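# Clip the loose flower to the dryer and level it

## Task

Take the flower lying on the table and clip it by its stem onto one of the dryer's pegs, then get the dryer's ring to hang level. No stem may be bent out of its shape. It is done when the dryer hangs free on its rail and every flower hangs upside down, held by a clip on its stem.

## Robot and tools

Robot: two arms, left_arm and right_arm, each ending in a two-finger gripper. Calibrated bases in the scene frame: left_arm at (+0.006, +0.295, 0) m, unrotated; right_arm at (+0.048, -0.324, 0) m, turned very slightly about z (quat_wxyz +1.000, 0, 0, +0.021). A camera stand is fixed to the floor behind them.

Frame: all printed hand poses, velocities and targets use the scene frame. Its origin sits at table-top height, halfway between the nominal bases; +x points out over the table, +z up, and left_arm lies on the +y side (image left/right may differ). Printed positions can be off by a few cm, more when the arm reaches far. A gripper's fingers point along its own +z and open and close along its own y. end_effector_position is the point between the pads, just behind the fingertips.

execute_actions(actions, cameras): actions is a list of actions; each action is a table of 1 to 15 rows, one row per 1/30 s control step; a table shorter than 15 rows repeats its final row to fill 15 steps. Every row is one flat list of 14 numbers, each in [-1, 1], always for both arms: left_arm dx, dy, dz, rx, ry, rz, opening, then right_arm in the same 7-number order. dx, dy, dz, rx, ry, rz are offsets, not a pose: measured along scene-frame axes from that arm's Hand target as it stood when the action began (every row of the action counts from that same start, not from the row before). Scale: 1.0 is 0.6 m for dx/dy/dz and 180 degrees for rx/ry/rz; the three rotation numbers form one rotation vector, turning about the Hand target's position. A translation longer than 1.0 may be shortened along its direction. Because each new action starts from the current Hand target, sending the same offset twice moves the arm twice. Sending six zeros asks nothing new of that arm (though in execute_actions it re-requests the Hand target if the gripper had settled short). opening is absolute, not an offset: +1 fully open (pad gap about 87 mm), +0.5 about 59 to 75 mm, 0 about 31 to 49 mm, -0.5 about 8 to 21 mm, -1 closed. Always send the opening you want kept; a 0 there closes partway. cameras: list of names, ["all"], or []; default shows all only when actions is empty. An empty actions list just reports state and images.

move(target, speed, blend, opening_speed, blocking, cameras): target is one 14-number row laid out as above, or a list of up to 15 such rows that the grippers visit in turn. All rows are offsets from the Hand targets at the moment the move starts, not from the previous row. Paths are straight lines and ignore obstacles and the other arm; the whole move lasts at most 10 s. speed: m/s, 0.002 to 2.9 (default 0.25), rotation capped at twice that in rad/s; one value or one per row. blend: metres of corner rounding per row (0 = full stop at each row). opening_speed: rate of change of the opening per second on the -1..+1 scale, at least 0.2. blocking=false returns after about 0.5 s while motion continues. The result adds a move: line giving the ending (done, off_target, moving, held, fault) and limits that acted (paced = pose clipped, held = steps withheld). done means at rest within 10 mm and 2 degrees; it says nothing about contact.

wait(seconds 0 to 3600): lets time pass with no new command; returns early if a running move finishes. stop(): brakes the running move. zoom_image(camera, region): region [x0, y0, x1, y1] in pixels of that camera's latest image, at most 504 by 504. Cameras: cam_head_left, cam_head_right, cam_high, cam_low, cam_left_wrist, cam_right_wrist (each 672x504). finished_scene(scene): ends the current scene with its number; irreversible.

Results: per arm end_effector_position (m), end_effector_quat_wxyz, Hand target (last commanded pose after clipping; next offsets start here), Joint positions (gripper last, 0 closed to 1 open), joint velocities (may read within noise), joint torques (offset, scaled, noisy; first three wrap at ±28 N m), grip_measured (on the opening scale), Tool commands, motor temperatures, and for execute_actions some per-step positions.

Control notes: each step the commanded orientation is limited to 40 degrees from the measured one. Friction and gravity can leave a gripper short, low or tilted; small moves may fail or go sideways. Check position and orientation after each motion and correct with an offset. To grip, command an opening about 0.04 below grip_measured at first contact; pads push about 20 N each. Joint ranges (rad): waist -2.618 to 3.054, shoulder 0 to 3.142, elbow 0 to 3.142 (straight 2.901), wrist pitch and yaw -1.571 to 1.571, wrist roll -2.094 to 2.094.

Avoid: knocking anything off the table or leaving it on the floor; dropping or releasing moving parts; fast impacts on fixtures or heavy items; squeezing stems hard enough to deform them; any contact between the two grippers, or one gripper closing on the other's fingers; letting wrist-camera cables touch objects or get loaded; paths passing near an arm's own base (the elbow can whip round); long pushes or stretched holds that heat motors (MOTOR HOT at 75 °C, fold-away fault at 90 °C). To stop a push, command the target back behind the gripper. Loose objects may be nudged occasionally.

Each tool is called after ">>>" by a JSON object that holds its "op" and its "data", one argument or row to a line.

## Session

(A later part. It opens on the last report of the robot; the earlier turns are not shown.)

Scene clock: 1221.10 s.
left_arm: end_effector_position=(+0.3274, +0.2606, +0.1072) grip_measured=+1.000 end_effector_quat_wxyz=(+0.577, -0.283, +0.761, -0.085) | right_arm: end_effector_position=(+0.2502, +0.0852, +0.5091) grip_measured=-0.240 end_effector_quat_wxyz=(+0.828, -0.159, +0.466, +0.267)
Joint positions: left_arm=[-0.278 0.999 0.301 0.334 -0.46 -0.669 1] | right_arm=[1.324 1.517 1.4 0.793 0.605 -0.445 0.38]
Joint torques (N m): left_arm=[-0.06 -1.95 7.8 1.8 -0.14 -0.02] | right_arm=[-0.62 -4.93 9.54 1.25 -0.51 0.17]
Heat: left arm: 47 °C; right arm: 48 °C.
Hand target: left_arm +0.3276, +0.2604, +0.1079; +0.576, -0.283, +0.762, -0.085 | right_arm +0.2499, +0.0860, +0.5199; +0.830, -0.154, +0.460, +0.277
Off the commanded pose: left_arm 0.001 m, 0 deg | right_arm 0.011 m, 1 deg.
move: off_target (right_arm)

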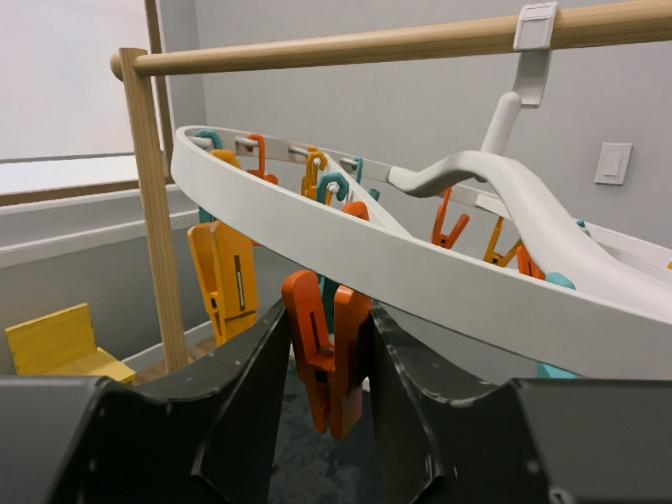

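>>> {"op": "move", "data": {
  "target": [
    [0,0,0,0,0,0,1,0,0,0,0,0,0,-0.3],
    [0,0,0,0,0,0,1,0.0017,-0.0358,0,0,0,0.0183,-0.3],
    [0,0,0,0,0,0,1,0.0087,-0.0718,0,0,0,0.0367,-0.3],
    [0,0,0,0,0,0,1,0.0207,-0.1065,0,0,0,0.0556,-0.3],
    [0,0,0,0,0,0,1,0.0373,-0.1393,0,0,0,0.0744,-0.3],
    [0,0,0,0,0,0,1,0.0583,-0.1693,0,0,0,0.0928,-0.3],
    [0,0,0,0,0,0,1,0.0833,-0.1963,0,0,0,0.1117,-0.3],
    [0,0,0,0,0,0,1,0.1120,-0.2193,0,0,0,0.13,-0.3],
    [0,0,0,0,0,0,1,0.1435,-0.2383,0,0,0,0.1489,-0.3],
    [0,0,0,0,0,0,1,0.1558,-0.2442,0,0,0,0.1556,-0.3]
  ],
  "speed": 0.045,
  "blend": [0, 0.01, 0.01, 0.01, 0.01, 0.01, 0.01, 0.01, 0.006, 0],
  "opening_speed": 0.5,
  "cameras": ["cam_right_wrist", "cam_high"]
}}

Scene clock: 1249.73 s.
left_arm: end_effector_position=(+0.3274, +0.2606, +0.1072) grip_measured=+1.000 end_effector_quat_wxyz=(+0.577, -0.283, +0.761, -0.085) | right_arm: end_effector_position=(+0.3465, -0.0572, +0.5021) grip_measured=-0.243 end_effector_quat_wxyz=(+0.726, -0.257, +0.431, +0.470)
Joint positions: left_arm=[-0.278 0.999 0.301 0.334 -0.46 -0.669 1] | right_arm=[0.421 1.264 1.194 0.692 -0.551 0.397 0.378]
Joint torques (N m): left_arm=[-0.28 -1.83 7.82 1.79 -0.07 0.04] | right_arm=[-1.07 -2.99 9.76 1.79 0 0.1]
Heat: left arm: 47 °C; right arm: 47 °C.
Hand target: left_arm +0.3276, +0.2604, +0.1079; +0.576, -0.283, +0.762, -0.085 | right_arm +0.3433, -0.0605, +0.5200; +0.738, -0.260, +0.409, +0.470
Off the commanded pose: left_arm 0.001 m, 0 deg | right_arm 0.018 m, 3 deg.
move: off_target (right_arm); blend cut to 0.0053 m at target 9
Images, in order (width x height): cam_high 672x504, cam_right_wrist 672x504.

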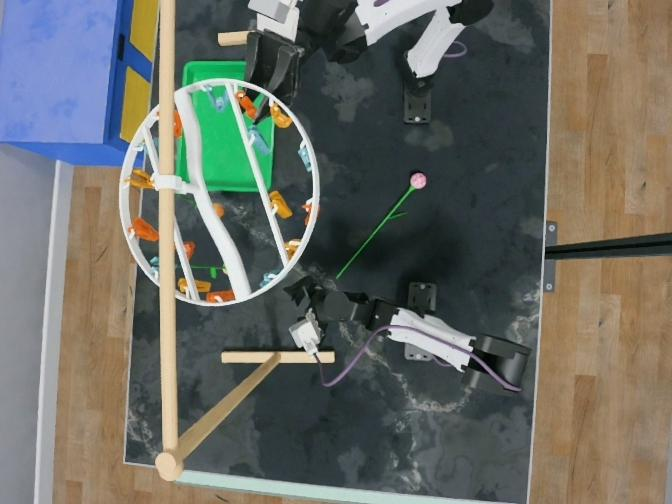

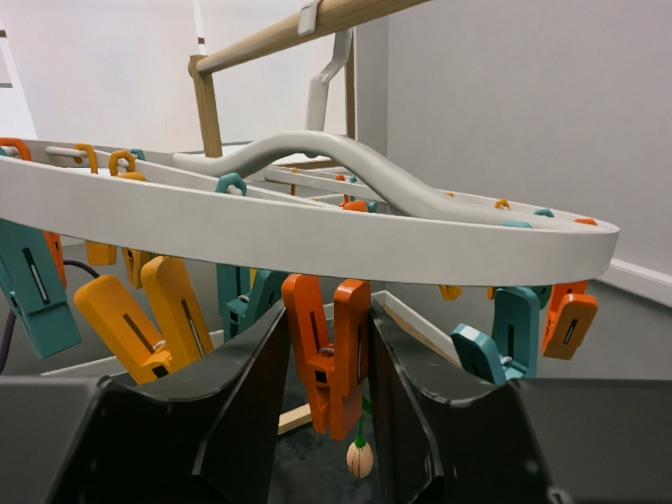

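>>> {"op": "move", "data": {
  "target": [
    [0,0,0,0,0,0,1,0,0,0,0,0,0,0.15],
    [0,0,0,0,0,0,1,-0.068,-0.128,-0.0823,0,0,0,0.15],
    [0,0,0,0,0,0,1,-0.0555,-0.0992,-0.245,0,0,-0.0494,0.15],
    [0,0,0,0,0,0,1,-0.1055,0.0175,-0.295,0,0,-0.0828,0.15],
    [0,0,0,0,0,0,1,-0.2222,0.1342,-0.28,0,0,-0.1272,0.15],
    [0,0,0,0,0,0,1,-0.2305,0.0975,-0.06,0,0,-0.1222,0.15]
  ],
  "speed": [0.1, 0.1, 0.2, 0.2, 0.2, 0.15],
  "blend": [0, 0.02, 0.02, 0.02, 0.02, 0],
  "opening_speed": 0.6,
  "cameras": ["cam_right_wrist", "cam_high"]
}}

Scene clock: 1307.27 s.
left_arm: end_effector_position=(+0.3274, +0.2606, +0.1072) grip_measured=+1.000 end_effector_quat_wxyz=(+0.577, -0.283, +0.761, -0.085) | right_arm: end_effector_position=(+0.2056, +0.0032, +0.4697) grip_measured=+0.150 end_effector_quat_wxyz=(+0.812, -0.192, +0.454, +0.312)
Joint positions: left_arm=[-0.278 0.999 0.301 0.334 -0.46 -0.669 1] | right_arm=[1.374 1.104 0.949 0.8 0.545 -0.406 0.575]
Joint torques (N m): left_arm=[-0.24 -2.03 7.71 1.75 -0.09 0.02] | right_arm=[-0.13 -2.89 9.65 1.29 -0.22 0.15]
Heat: left arm: 47 °C; right arm: 47 °C.
Hand target: left_arm +0.3276, +0.2604, +0.1079; +0.576, -0.283, +0.762, -0.085 | right_arm +0.2052, -0.0019, +0.4838; +0.814, -0.178, +0.451, +0.320
Off the commanded pose: left_arm 0.001 m, 0 deg | right_arm 0.015 m, 2 deg.
move: off_target (right_arm)
Images, in order (width x height): cam_high 672x504, cam_right_wrist 672x504.

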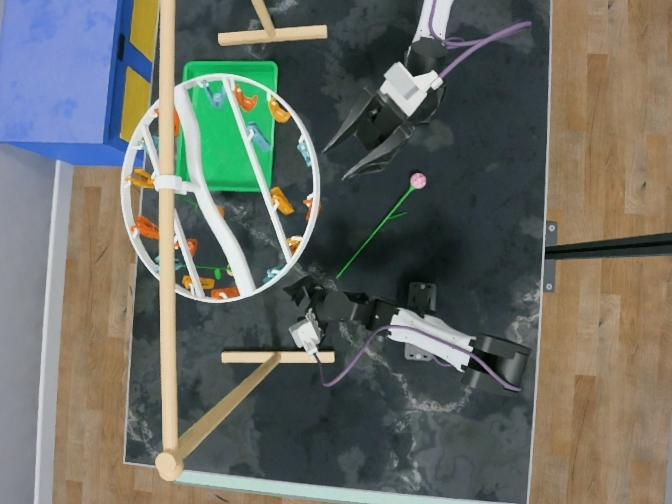

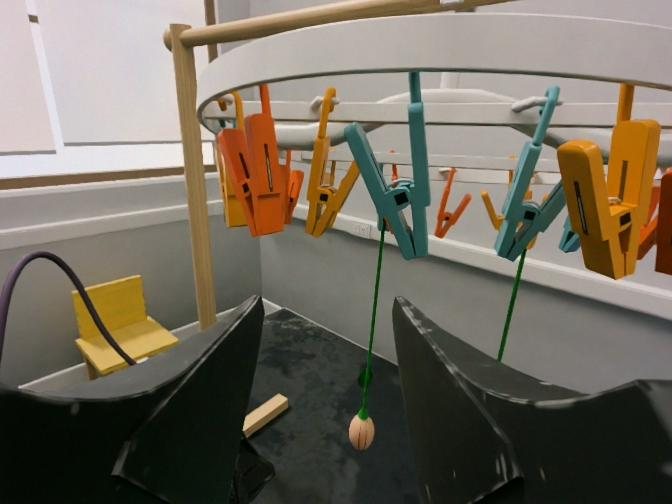

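>>> {"op": "move", "data": {
  "target": [
    [0,0,0,0,0,0,1,0.0428,-0.0198,0.053,0,0,0,0.25],
    [0,0,0,0,0,0,1,0.0943,0.0317,0.0962,0,0,0,0.25],
    [0,0,0,0,0,0,1,0.0943,0.0317,0.0962,0,0,0,-0.22]
  ],
  "speed": [0.12, 0.07, 0.07],
  "blend": [0.01, 0, 0],
  "opening_speed": 0.6,
  "cameras": ["cam_right_wrist"]
}}

Scene clock: 1340.07 s.
left_arm: end_effector_position=(+0.3274, +0.2606, +0.1072) grip_measured=+1.000 end_effector_quat_wxyz=(+0.577, -0.283, +0.761, -0.085) | right_arm: end_effector_position=(+0.2621, +0.0179, +0.5305) grip_measured=-0.204 end_effector_quat_wxyz=(+0.813, -0.182, +0.457, +0.312)
Joint positions: left_arm=[-0.278 0.999 0.301 0.334 -0.46 -0.669 1] | right_arm=[1.16 1.256 1.298 0.548 0.388 -0.261 0.398]
Joint torques (N m): left_arm=[-0.16 -1.81 7.86 1.79 -0.1 -0.02] | right_arm=[-0.81 -2.86 9.47 1.45 -0.4 0.17]
Motor temperatures (°C): left_arm=[25 26 47 40 25 27 22] | right_arm=[24 29 50 34 22 23 23]
Heat: left arm: 47 °C; right arm: 50 °C.
Hand target: left_arm +0.3276, +0.2604, +0.1079; +0.576, -0.283, +0.762, -0.085 | right_arm +0.2617, +0.0170, +0.5418; +0.814, -0.178, +0.451, +0.320
Off the commanded pose: left_arm 0.001 m, 0 deg | right_arm 0.011 m, 1 deg.
move: off_target (right_arm); target 3's new opening was sent with right_arm's hand 0.011 m and 1 deg from that target

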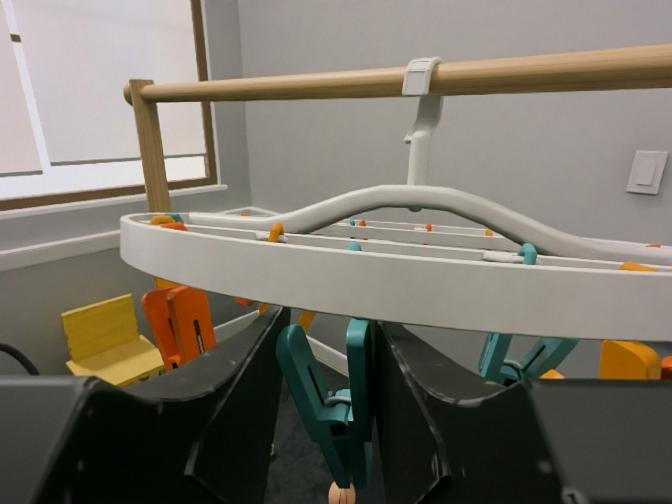

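>>> {"op": "move", "data": {
  "target": [
    [0,0,0,0,0,0,1,0,0,0,0,0,0,-0.26],
    [0,0,0,0,0,0,1,0.0173,-0.0327,0,0,0,0.0111,-0.26],
    [0,0,0,0,0,0,1,0.0392,-0.0627,0,0,0,0.0222,-0.26],
    [0,0,0,0,0,0,1,0.0548,-0.0798,0,0,0,0.0278,-0.26]
  ],
  "speed": 0.045,
  "blend": [0, 0.01, 0.01, 0],
  "opening_speed": 0.5,
  "cameras": ["cam_right_wrist", "cam_high", "cam_head_left"]
}}

Scene clock: 1350.17 s.
left_arm: end_effector_position=(+0.3274, +0.2606, +0.1072) grip_measured=+1.000 end_effector_quat_wxyz=(+0.577, -0.283, +0.761, -0.085) | right_arm: end_effector_position=(+0.2971, -0.0297, +0.5441) grip_measured=-0.232 end_effector_quat_wxyz=(+0.803, -0.193, +0.442, +0.351)
Joint positions: left_arm=[-0.278 0.999 0.301 0.334 -0.46 -0.669 1] | right_arm=[0.864 1.169 1.29 0.445 0.071 -0.045 0.384]
Joint torques (N m): left_arm=[-0.27 -1.98 7.77 1.8 -0.16 0.03] | right_arm=[-0.76 -3.71 5.33 1.54 -0.31 0.15]
Heat: left arm: 47 °C; right arm: 49 °C.
Hand target: left_arm +0.3276, +0.2604, +0.1079; +0.576, -0.283, +0.762, -0.085 | right_arm +0.2946, -0.0308, +0.5416; +0.799, -0.197, +0.443, +0.355
Off the commanded pose: left_arm 0.001 m, 0 deg | right_arm 0.004 m, 1 deg.
move: done; blend cut to 0.0069 m at target 3
Images, in order (width x height): cam_head_left 672x504, cam_high 672x504, cam_right_wrist 672x504.

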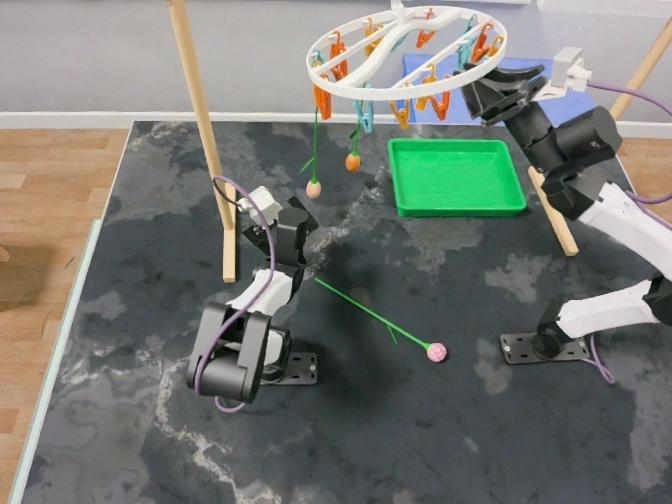

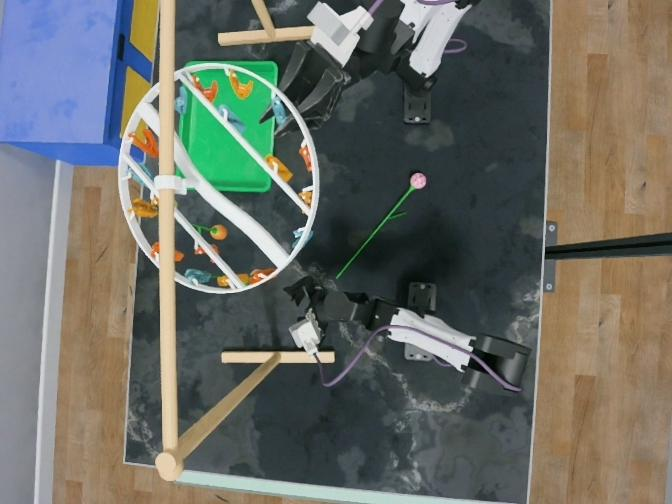

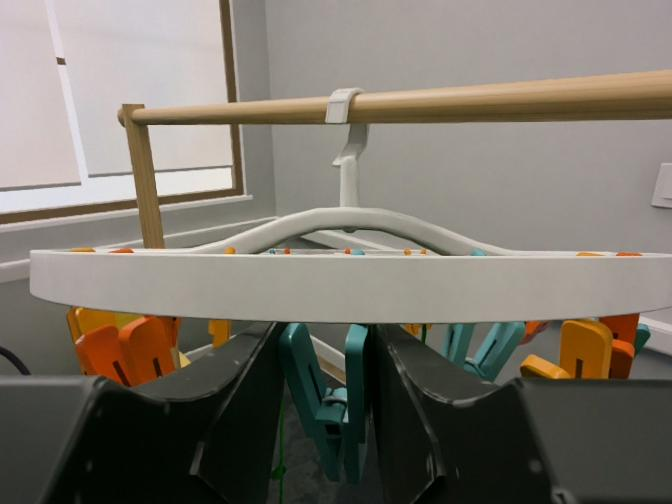

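>>> {"op": "move", "data": {
  "target": [
    [0,0,0,0,0,0,0.35,0,0,0,0,0,0,-0.02],
    [-0.321,-0.3457,-0.0132,-0.1452,0.3405,0.0154,0.35,0,0,-0.0145,0,0,0,-0.02],
    [-0.321,-0.3457,-0.0132,-0.1452,0.3405,0.0154,0.35,0,0,-0.0145,0,0,0,-0.26]
  ],
  "speed": [0.1, 0.2, 0.1],
  "opening_speed": 0.5,
  "cameras": ["cam_left_wrist", "cam_right_wrist", "cam_head_left"]
}}

Scene clock: 1388.57 s.
left_arm: end_effector_position=(+0.1366, +0.0589, +0.0964) grip_measured=+0.350 end_effector_quat_wxyz=(+0.047, -0.417, +0.904, -0.078) | right_arm: end_effector_position=(+0.2994, -0.0260, +0.5272) grip_measured=-0.256 end_effector_quat_wxyz=(+0.795, -0.201, +0.455, +0.347)
Joint positions: left_arm=[-0.958 1.362 1.006 -1.045 -0.065 -1.817 0.675] | right_arm=[0.864 1.162 1.249 0.445 0.069 -0.044 0.372]
Joint torques (N m): left_arm=[-0.47 -3.04 8.76 0.46 0.07 -0.19] | right_arm=[-0.77 -4.11 5.34 1.97 -0.3 0.15]
Motor temperatures (°C): left_arm=[25 26 48 40 25 27 22] | right_arm=[24 29 45 35 22 23 23]
Heat: left arm: 48 °C; right arm: 45 °C.
Hand target: left_arm +0.1350, +0.0529, +0.1000; +0.038, -0.420, +0.903, -0.079 | right_arm +0.2946, -0.0309, +0.5329; +0.799, -0.197, +0.443, +0.355
Off the commanded pose: left_arm 0.007 m, 1 deg | right_arm 0.009 m, 2 deg.
move: done
Images, in order (width x height): cam_head_left 672x504, cam_left_wrist 672x504, cam_right_wrist 672x504.

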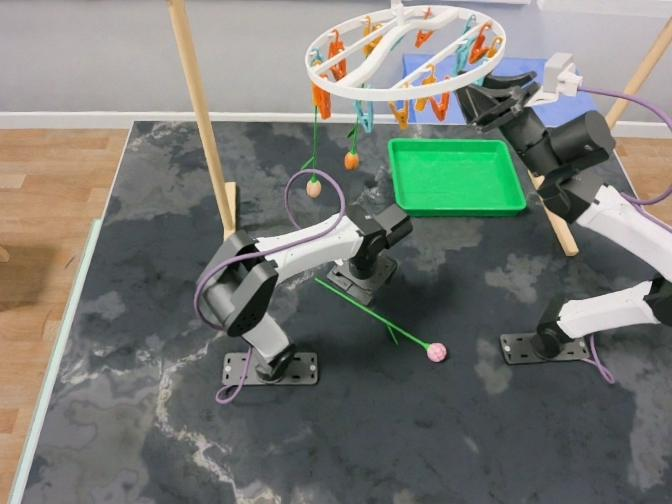

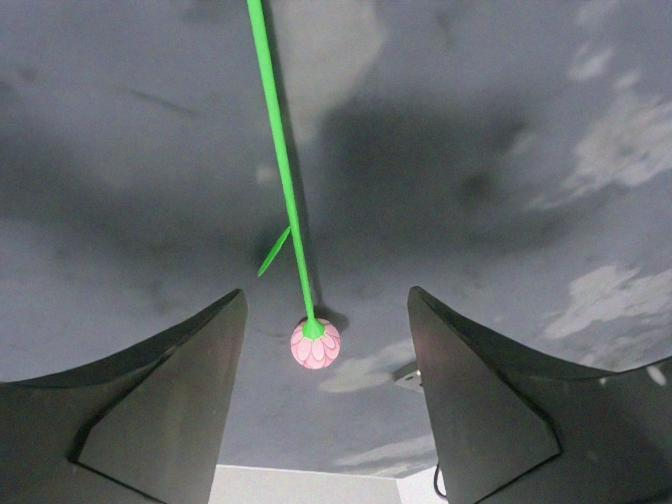

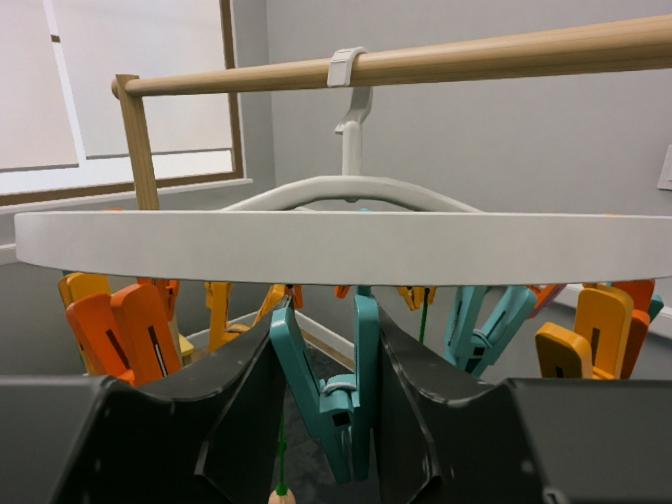

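>>> {"op": "move", "data": {
  "target": [
    [-0.0437,-0.0208,-0.1167,0,0,0,0.35,0,0,0,0,0,0,-0.26],
    [-0.0437,-0.0208,-0.1433,0,0,0,0.35,0,0,0,0,0,0,-0.26]
  ],
  "speed": [0.12, 0.06],
  "blend": [0.005, 0],
  "cameras": ["cam_left_wrist"]
}}

Scene clock: 1430.57 s.
left_arm: end_effector_position=(+0.1118, +0.0370, +0.0216) grip_measured=+0.350 end_effector_quat_wxyz=(+0.038, -0.416, +0.904, -0.090) | right_arm: end_effector_position=(+0.2994, -0.0260, +0.5272) grip_measured=-0.257 end_effector_quat_wxyz=(+0.795, -0.201, +0.455, +0.347)
Joint positions: left_arm=[-1.083 1.455 0.765 -0.696 -0.065 -1.94 0.675] | right_arm=[0.864 1.162 1.249 0.445 0.069 -0.044 0.372]
Joint torques (N m): left_arm=[-0.66 -3.21 4.9 0.66 -0.16 -0.07] | right_arm=[-0.77 -4.08 5.34 1.97 -0.3 0.15]
Heat: left arm: 51 °C; right arm: 42 °C.
Hand target: left_arm +0.1088, +0.0404, +0.0140; +0.038, -0.420, +0.903, -0.079 | right_arm +0.2946, -0.0309, +0.5329; +0.799, -0.197, +0.443, +0.355
Off the commanded pose: left_arm 0.009 m, 1 deg | right_arm 0.009 m, 2 deg.
move: done

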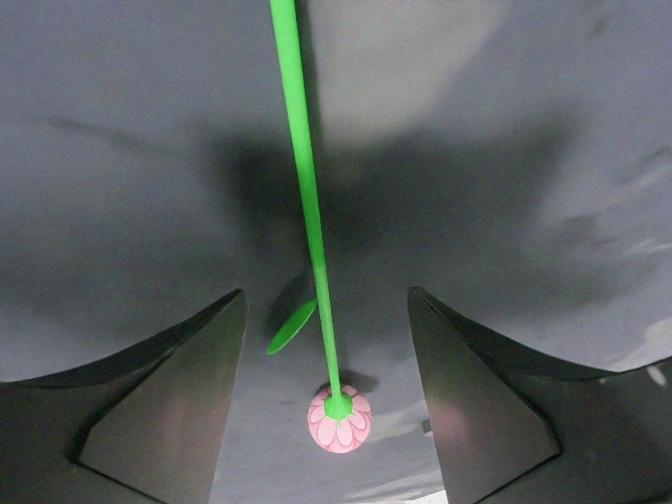

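>>> {"op": "move", "data": {
  "target": [
    [-0.0065,0.0053,-0.0175,0,0,0,0.35,0,0,0,0,0,0,-0.26],
    [-0.0065,0.0053,-0.0175,0,0,0,-1,0,0,0,0,0,0,-0.26]
  ],
  "speed": [0.06, 0.06],
  "opening_speed": 0.6,
  "cameras": ["cam_left_wrist"]
}}

Scene clock: 1447.83 s.
left_arm: end_effector_position=(+0.1072, +0.0392, +0.0111) grip_measured=-0.780 end_effector_quat_wxyz=(+0.036, -0.416, +0.904, -0.091) | right_arm: end_effector_position=(+0.2994, -0.0260, +0.5272) grip_measured=-0.257 end_effector_quat_wxyz=(+0.795, -0.201, +0.455, +0.347)
Joint positions: left_arm=[-1.094 1.46 0.722 -0.647 -0.063 -1.95 0.11] | right_arm=[0.864 1.162 1.249 0.445 0.069 -0.044 0.372]
Joint torques (N m): left_arm=[-0.62 -3.12 4.53 0.65 -0.13 -0.12] | right_arm=[-0.77 -4.08 5.35 1.97 -0.3 0.15]
Motor temperatures (°C): left_arm=[25 27 49 35 25 27 22] | right_arm=[24 30 42 37 22 23 24]
Heat: left arm: 49 °C; right arm: 42 °C.
Hand target: left_arm +0.1049, +0.0437, +0.0035; +0.038, -0.420, +0.903, -0.079 | right_arm +0.2946, -0.0309, +0.5329; +0.799, -0.197, +0.443, +0.355
Off the commanded pose: left_arm 0.009 m, 1 deg | right_arm 0.009 m, 2 deg.
move: done

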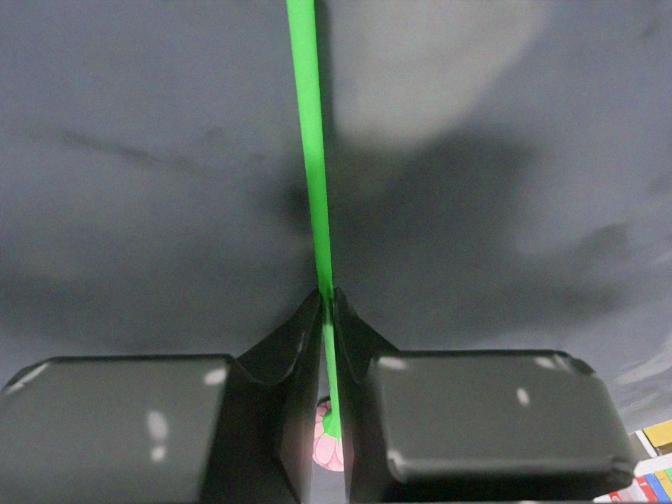

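>>> {"op": "move", "data": {
  "target": [
    [0,0,0.15,0,0,0,-1,0,0,0,0,0,0,-0.26],
    [0.0752,0.0188,0.2025,0.0713,-0.1158,-0.4827,-1,0,0,0,0,0,0,-0.26],
    [0.1252,0.0105,0.3417,0.0948,-0.2889,-0.4141,-1,0,0,0,0,0,0,-0.26],
    [0.2252,-0.0562,0.4408,0.1273,-0.5115,-0.3099,-1,0,0,0,0,0,0,-0.26]
  ],
  "speed": [0.1, 0.25, 0.25, 0.2],
  "blend": [0.02, 0.03, 0.03, 0],
  "cameras": ["cam_left_wrist", "cam_head_left", "cam_head_right"]
}}

Scene clock: 1496.53 s.
left_arm: end_effector_position=(+0.2363, +0.0073, +0.2767) grip_measured=-0.780 end_effector_quat_wxyz=(+0.680, +0.194, +0.675, -0.210) | right_arm: end_effector_position=(+0.2994, -0.0260, +0.5272) grip_measured=-0.257 end_effector_quat_wxyz=(+0.795, -0.201, +0.455, +0.347)
Joint positions: left_arm=[-1.159 1.027 0.69 0.353 -0.58 -0.012 0.11] | right_arm=[0.864 1.162 1.249 0.445 0.069 -0.044 0.372]
Joint torques (N m): left_arm=[0.34 -1.58 6.37 1.93 -0.15 0.1] | right_arm=[-0.77 -4.08 5.35 1.97 -0.3 0.15]
Heat: left arm: 46 °C; right arm: 41 °C.
Hand target: left_arm +0.2401, +0.0100, +0.2679; +0.680, +0.195, +0.680, -0.195 | right_arm +0.2946, -0.0309, +0.5329; +0.799, -0.197, +0.443, +0.355
Off the commanded pose: left_arm 0.010 m, 2 deg | right_arm 0.009 m, 2 deg.
move: done
Images, in order (width x height): cam_head_left 672x504, cam_head_right 672x504, cam_left_wrist 672x504.

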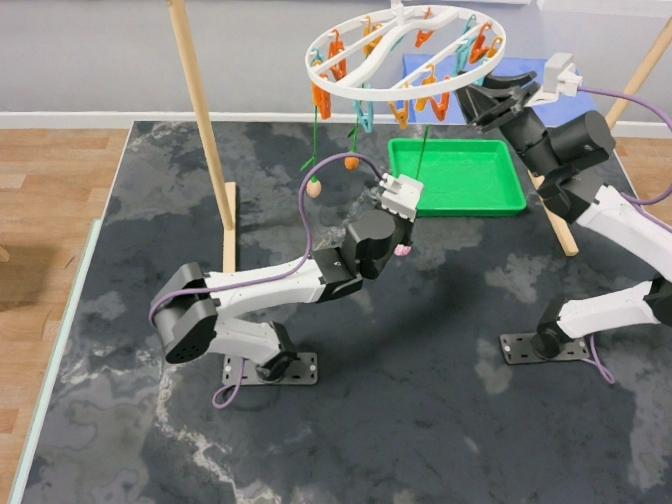

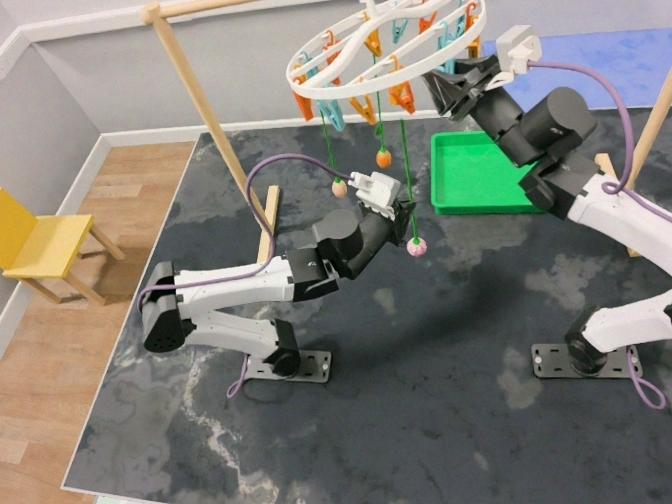

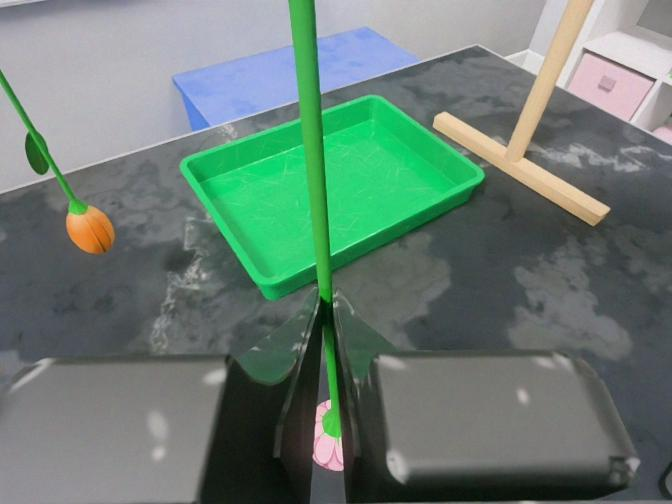

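>>> {"op": "move", "data": {
  "target": [
    [0,0,0,0,0,0,-1,0,0,0,0,0,0,-0.12],
    [0,0,0,0,0,0,-1,0,0,0.025,0,0,0,-0.12],
    [0,0,0,0,0,0,-1,0,0,0.025,0,0,0,-1]
  ],
  "speed": [0.1, 0.05, 0.05],
  "opening_speed": 0.5,
  "cameras": ["cam_right_wrist", "cam_head_left"]
}}

Scene clock: 1510.73 s.
left_arm: end_effector_position=(+0.2364, +0.0073, +0.2768) grip_measured=-0.780 end_effector_quat_wxyz=(+0.680, +0.194, +0.675, -0.210) | right_arm: end_effector_position=(+0.2975, -0.0283, +0.5354) grip_measured=-0.273 end_effector_quat_wxyz=(+0.797, -0.199, +0.452, +0.348)
Joint positions: left_arm=[-1.159 1.027 0.69 0.354 -0.58 -0.011 0.11] | right_arm=[0.864 1.162 1.276 0.425 0.068 -0.044 0.363]
Joint torques (N m): left_arm=[0.14 -1.55 6.38 1.91 -0.15 0.11] | right_arm=[-0.77 -2.52 9.36 1.57 -0.29 0.15]
Heat: left arm: 46 °C; right arm: 41 °C.
Hand target: left_arm +0.2401, +0.0100, +0.2680; +0.680, +0.195, +0.680, -0.195 | right_arm +0.2945, -0.0309, +0.5480; +0.799, -0.197, +0.443, +0.355
Off the commanded pose: left_arm 0.010 m, 2 deg | right_arm 0.013 m, 1 deg.
move: off_target (right_arm); target 3's new opening was sent with right_arm's hand 0.013 m and 1 deg from that target
Images, in order (width x height): cam_head_left 672x504, cam_right_wrist 672x504.

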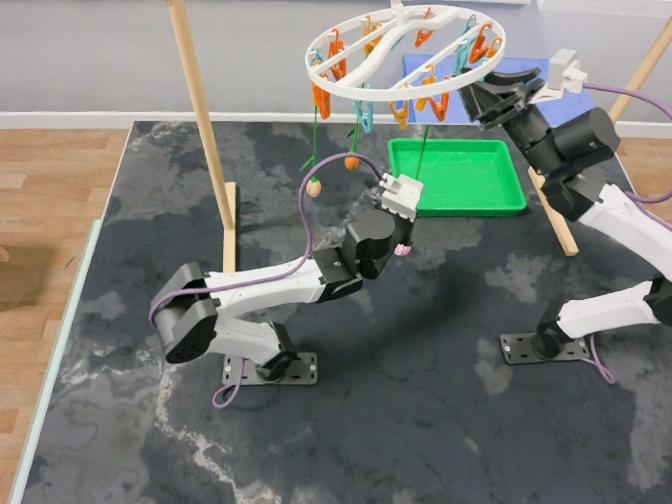

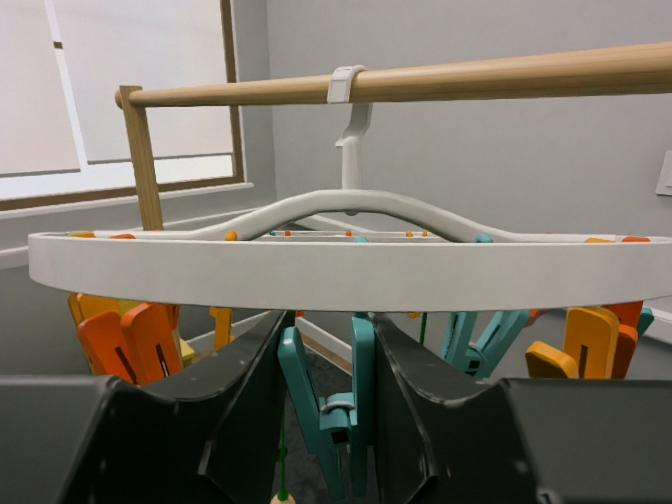

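>>> {"op": "zoom_image", "data": {
  "camera": "cam_right_wrist",
  "region": [230, 290, 450, 504]
}}

Scaled by 2.291 from the camera's image (finer frame: 960x720).

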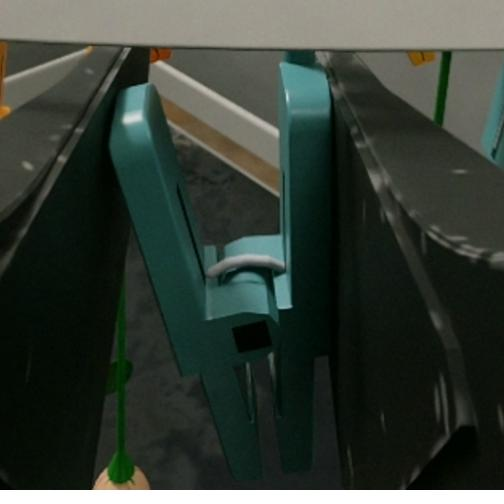

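>>> {"op": "zoom_image", "data": {
  "camera": "cam_right_wrist",
  "region": [300, 400, 400, 504]
}}

>>> {"op": "zoom_image", "data": {
  "camera": "cam_head_left",
  "region": [390, 50, 550, 180]
}}

Scaled by 4.846 from the camera's image (finer frame: 960x720).

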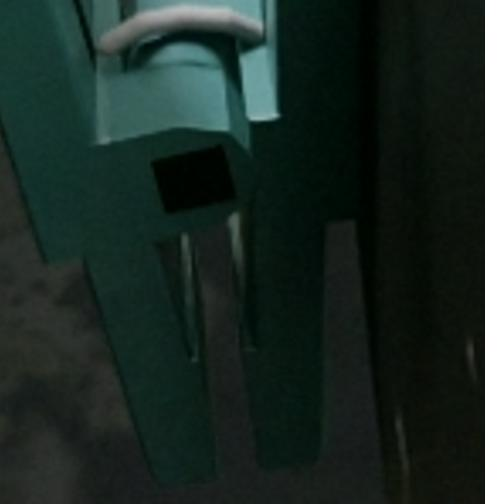

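Scaled by 3.150 from the camera's image (finer frame: 960x720).

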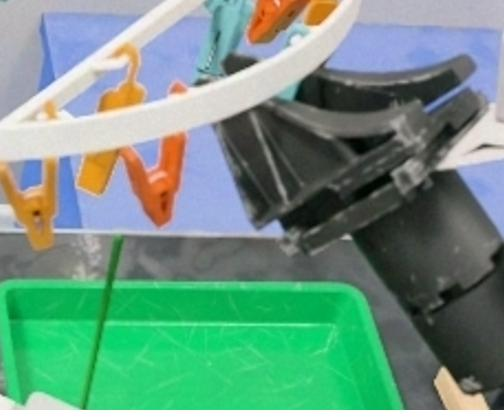

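>>> {"op": "move", "data": {
  "target": [
    [0,0,0,0,0,0,-1,0,0,0,0,0,0,-0.1],
    [0,0,0,0,0,0,-1,0,0,0.01,0,0,0,-0.1],
    [0,0,0,0,0,0,-1,0,0,0.01,0,0,0,-1]
  ],
  "speed": [0.05, 0.05, 0.05],
  "cameras": ["cam_right_wrist"]
}}

>>> {"op": "zoom_image", "data": {
  "camera": "cam_right_wrist",
  "region": [240, 270, 440, 504]
}}

Scene clock: 1556.87 s.
left_arm: end_effector_position=(+0.2364, +0.0073, +0.2768) grip_measured=-0.780 end_effector_quat_wxyz=(+0.680, +0.194, +0.675, -0.210) | right_arm: end_effector_position=(+0.2965, -0.0289, +0.5428) grip_measured=-0.275 end_effector_quat_wxyz=(+0.797, -0.200, +0.450, +0.349)
Joint positions: left_arm=[-1.159 1.027 0.69 0.354 -0.58 -0.011 0.11] | right_arm=[0.864 1.168 1.308 0.401 0.066 -0.043 0.362]
Joint torques (N m): left_arm=[0.29 -1.65 6.54 1.91 -0.19 0.11] | right_arm=[-0.77 -2.25 9.18 1.58 -0.27 0.14]
Heat: left arm: 46 °C; right arm: 44 °C.
Hand target: left_arm +0.2401, +0.0100, +0.2680; +0.680, +0.195, +0.680, -0.195 | right_arm +0.2946, -0.0308, +0.5539; +0.799, -0.197, +0.443, +0.355
Off the commanded pose: left_arm 0.010 m, 2 deg | right_arm 0.012 m, 1 deg.
move: off_target (right_arm); target 3's new opening was sent with right_arm's hand 0.011 m and 1 deg from that target

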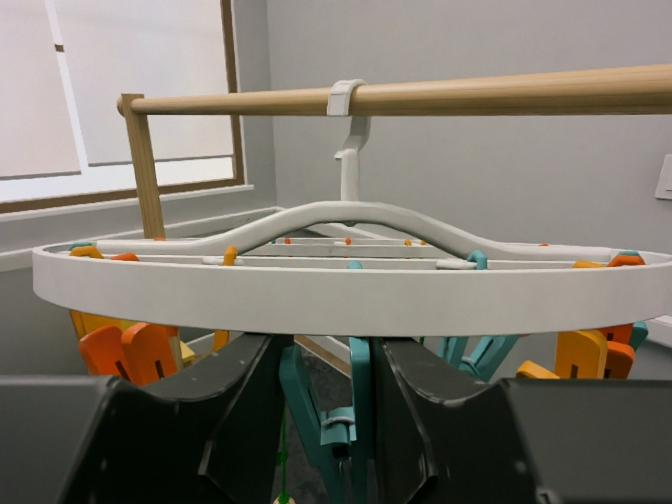

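Scaled by 2.154 from the camera's image (finer frame: 960x720).

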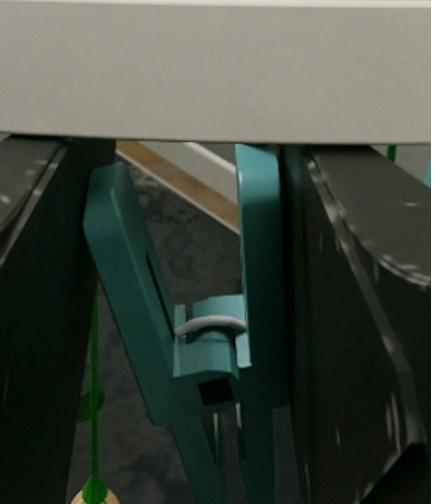

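>>> {"op": "move", "data": {
  "target": [
    [0,0,0,0,0,0,-1,0,0,0,0,0,0,0.2],
    [0,0,0,0,0,0,-1,0,0,0,0,0,0,-1]
  ],
  "speed": [0.05, 0.05],
  "cameras": ["cam_right_wrist"]
}}

Scene clock: 1572.90 s.
left_arm: end_effector_position=(+0.2364, +0.0073, +0.2768) grip_measured=-0.780 end_effector_quat_wxyz=(+0.680, +0.194, +0.675, -0.210) | right_arm: end_effector_position=(+0.2964, -0.0286, +0.5424) grip_measured=-0.328 end_effector_quat_wxyz=(+0.796, -0.200, +0.451, +0.350)
Joint positions: left_arm=[-1.159 1.027 0.69 0.354 -0.58 -0.011 0.11] | right_arm=[0.864 1.168 1.308 0.399 0.064 -0.043 0.336]
Joint torques (N m): left_arm=[0.27 -1.5 6.53 1.95 -0.12 0.12] | right_arm=[-0.77 -2.21 9.22 1.6 -0.25 0.13]
Heat: left arm: 46 °C; right arm: 46 °C.
Hand target: left_arm +0.2401, +0.0100, +0.2680; +0.680, +0.195, +0.680, -0.195 | right_arm +0.2946, -0.0308, +0.5539; +0.799, -0.197, +0.443, +0.355
Off the commanded pose: left_arm 0.010 m, 2 deg | right_arm 0.012 m, 1 deg.
move: done; target 2's new opening was sent with right_arm's hand 0.012 m and 1 deg from that target

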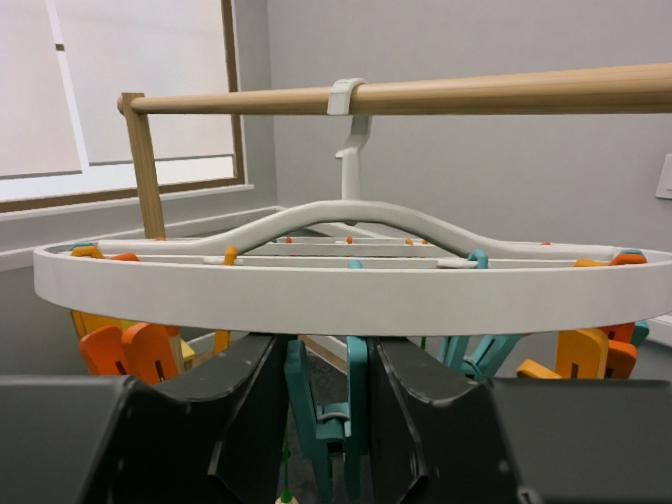

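>>> {"op": "zoom_image", "data": {
  "camera": "cam_right_wrist",
  "region": [240, 320, 424, 504]
}}

Scaled by 2.739 from the camera's image (finer frame: 960x720).

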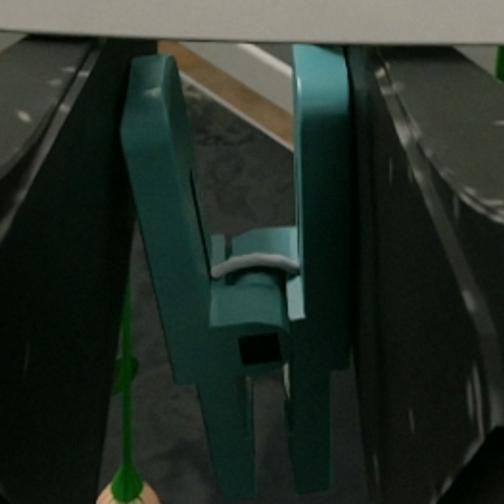

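>>> {"op": "move", "data": {
  "target": [
    [0,0,0,0,0,0,-1,0,0,0,0,0,0,0.2],
    [0,0,0,0,0,0,-1,0,0,-0.0083,-0.0495,0.0447,0,0.2],
    [0,0,0,0,0,0,-1,0,0,-0.0083,-0.0495,0.0447,0,-1]
  ],
  "speed": [0.05, 0.1, 0.05],
  "cameras": ["cam_right_wrist", "cam_head_left", "cam_head_right"]
}}

Scene clock: 1624.37 s.
left_arm: end_effector_position=(+0.2364, +0.0073, +0.2768) grip_measured=-0.780 end_effector_quat_wxyz=(+0.680, +0.194, +0.675, -0.210) | right_arm: end_effector_position=(+0.2960, -0.0284, +0.5386) grip_measured=-0.385 end_effector_quat_wxyz=(+0.745, -0.239, +0.529, +0.328)
Joint positions: left_arm=[-1.159 1.027 0.69 0.354 -0.58 -0.011 0.11] | right_arm=[0.864 1.201 1.535 0 0.065 -0.031 0.308]
Joint torques (N m): left_arm=[0.38 -1.51 6.5 1.9 -0.13 0.06] | right_arm=[-0.54 -2.19 8.9 1.86 -0.15 0.13]
Motor temperatures (°C): left_arm=[25 26 45 40 25 27 24] | right_arm=[24 28 48 36 22 23 24]
Heat: left arm: 45 °C; right arm: 48 °C.
Hand target: left_arm +0.2401, +0.0100, +0.2679; +0.680, +0.195, +0.680, -0.195 | right_arm +0.2946, -0.0308, +0.5489; +0.748, -0.233, +0.524, +0.333
Off the commanded pose: left_arm 0.010 m, 2 deg | right_arm 0.011 m, 1 deg.
move: off_target (right_arm)
Images, in order (width x height): cam_head_left 672x504, cam_head_right 672x504, cam_right_wrist 672x504.

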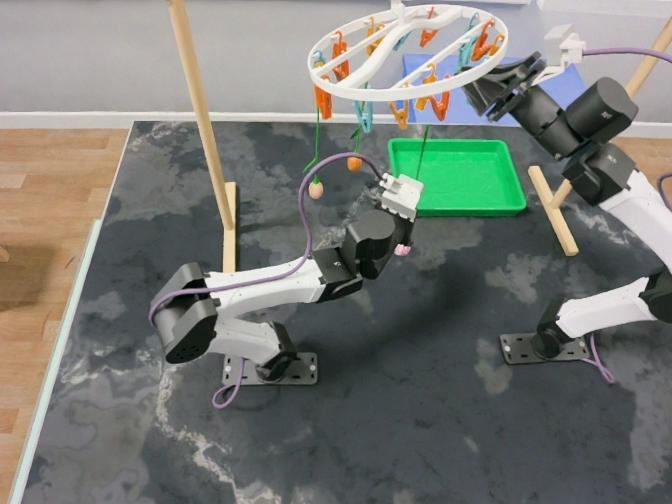

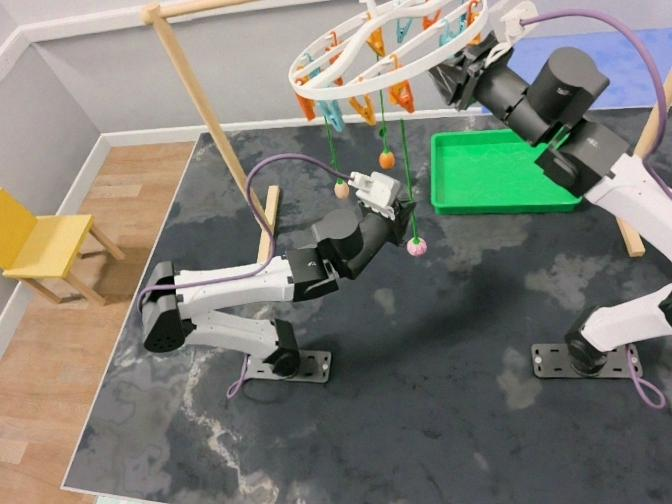

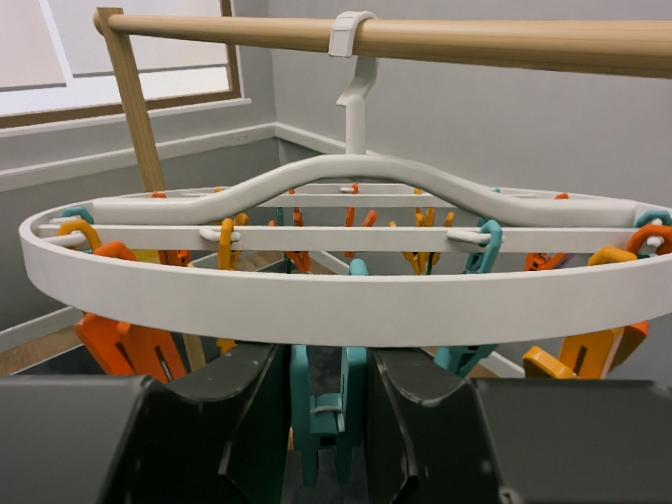

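>>> {"op": "zoom_image", "data": {
  "camera": "cam_right_wrist",
  "region": [250, 330, 424, 504]
}}

>>> {"op": "zoom_image", "data": {
  "camera": "cam_head_right",
  "region": [340, 30, 500, 150]
}}

Scaled by 2.897 from the camera's image (finer frame: 960x720).

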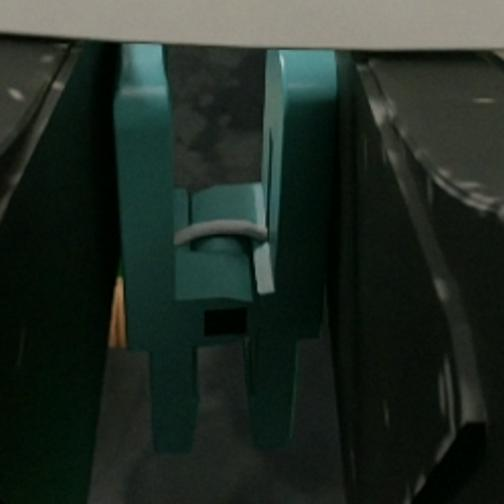

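Scaled by 3.150 from the camera's image (finer frame: 960x720).

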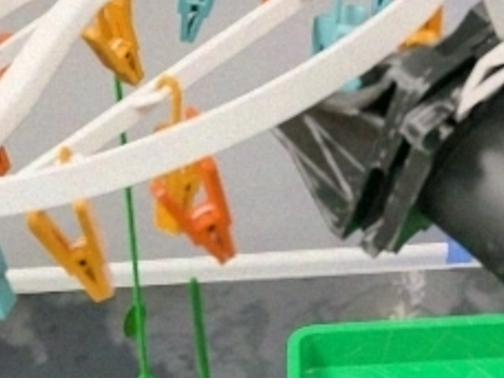

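>>> {"op": "move", "data": {
  "target": [
    [0.0667,-0.0917,0,0.0207,-0.0082,0,-1,0,0,0,0,0,0,-1],
    [0.0667,-0.0917,0.07,0.0207,-0.0082,0,-1,0,0,0,0,0,0,-1]
  ],
  "speed": [0.1, 0.06],
  "blend": [0.005, 0],
  "cameras": ["cam_right_wrist", "cam_left_wrist", "cam_head_left", "cam_head_right"]
}}

Scene clock: 1690.97 s.
left_arm: end_effector_position=(+0.2778, -0.0426, +0.3007) grip_measured=-0.780 end_effector_quat_wxyz=(+0.678, +0.217, +0.682, -0.166) | right_arm: end_effector_position=(+0.2960, -0.0284, +0.5386) grip_measured=-0.385 end_effector_quat_wxyz=(+0.745, -0.239, +0.529, +0.328)
Joint positions: left_arm=[-1.117 1.31 0.991 0.289 -0.568 0.052 0.11] | right_arm=[0.864 1.201 1.535 0 0.065 -0.031 0.308]
Joint torques (N m): left_arm=[0.25 -4.22 10.21 1.76 0.16 0.05] | right_arm=[-0.55 -2.19 8.87 1.86 -0.15 0.13]
Heat: left arm: 45 °C; right arm: 45 °C.
Hand target: left_arm +0.2800, -0.0451, +0.3099; +0.682, +0.219, +0.677, -0.170 | right_arm +0.2946, -0.0308, +0.5489; +0.748, -0.233, +0.524, +0.333
Off the commanded pose: left_arm 0.010 m, 1 deg | right_arm 0.011 m, 1 deg.
move: done
Images, in order (width x height): cam_head_left 672x504, cam_head_right 672x504, cam_left_wrist 672x504, cam_right_wrist 672x504.

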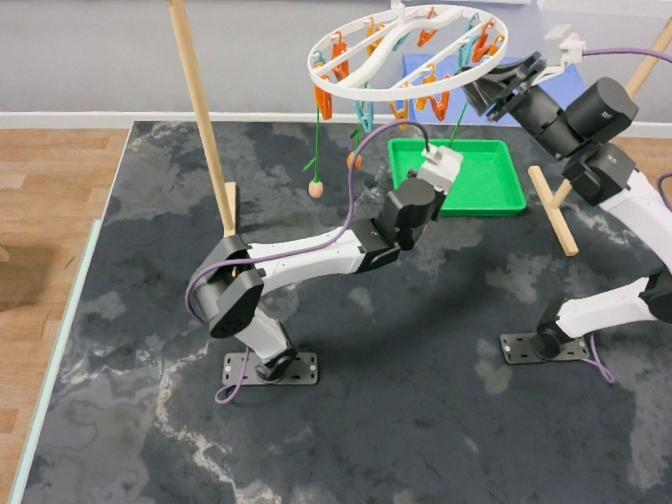

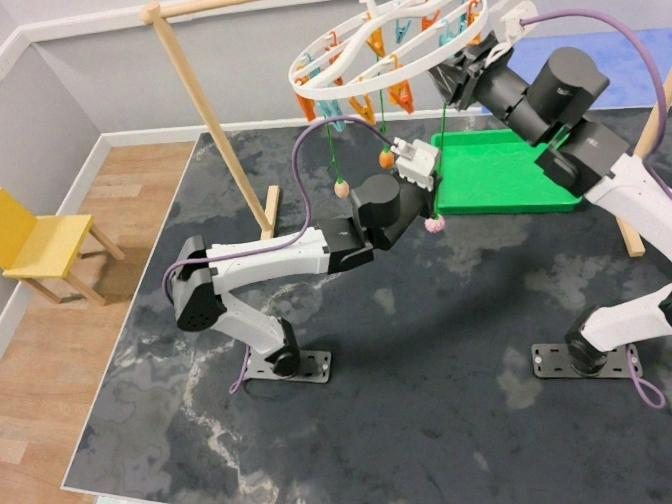

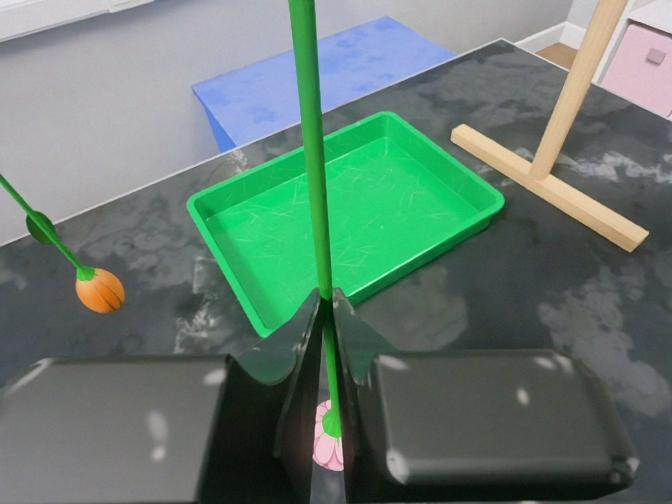

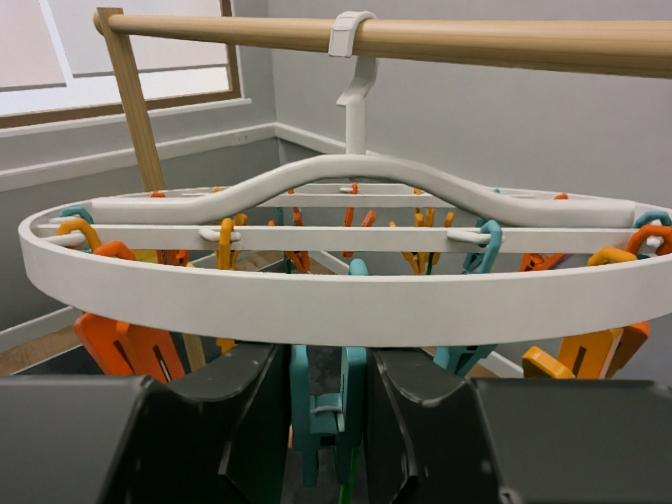

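>>> {"op": "zoom_image", "data": {
  "camera": "cam_right_wrist",
  "region": [270, 360, 414, 504]
}}

>>> {"op": "zoom_image", "data": {
  "camera": "cam_head_left",
  "region": [400, 60, 520, 150]
}}

>>> {"op": "zoom_image", "data": {
  "camera": "cam_head_right",
  "region": [380, 50, 500, 140]
}}

Scaled by 3.500 from the camera's image (finer frame: 960x720).

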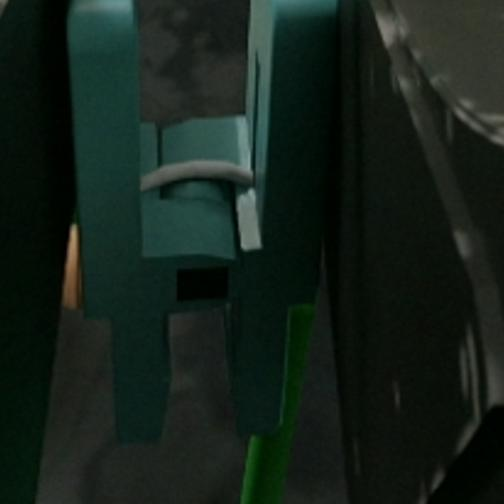

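Scaled by 4.200 from the camera's image (finer frame: 960x720).

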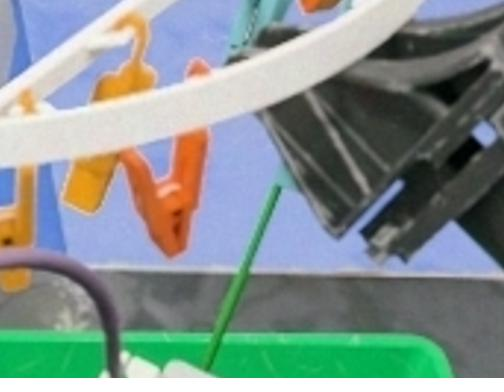

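Scaled by 4.200 from the camera's image (finer frame: 960x720).

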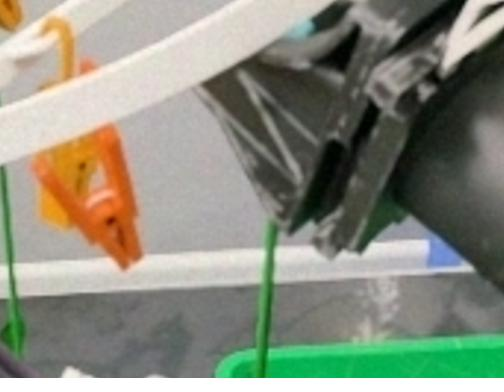

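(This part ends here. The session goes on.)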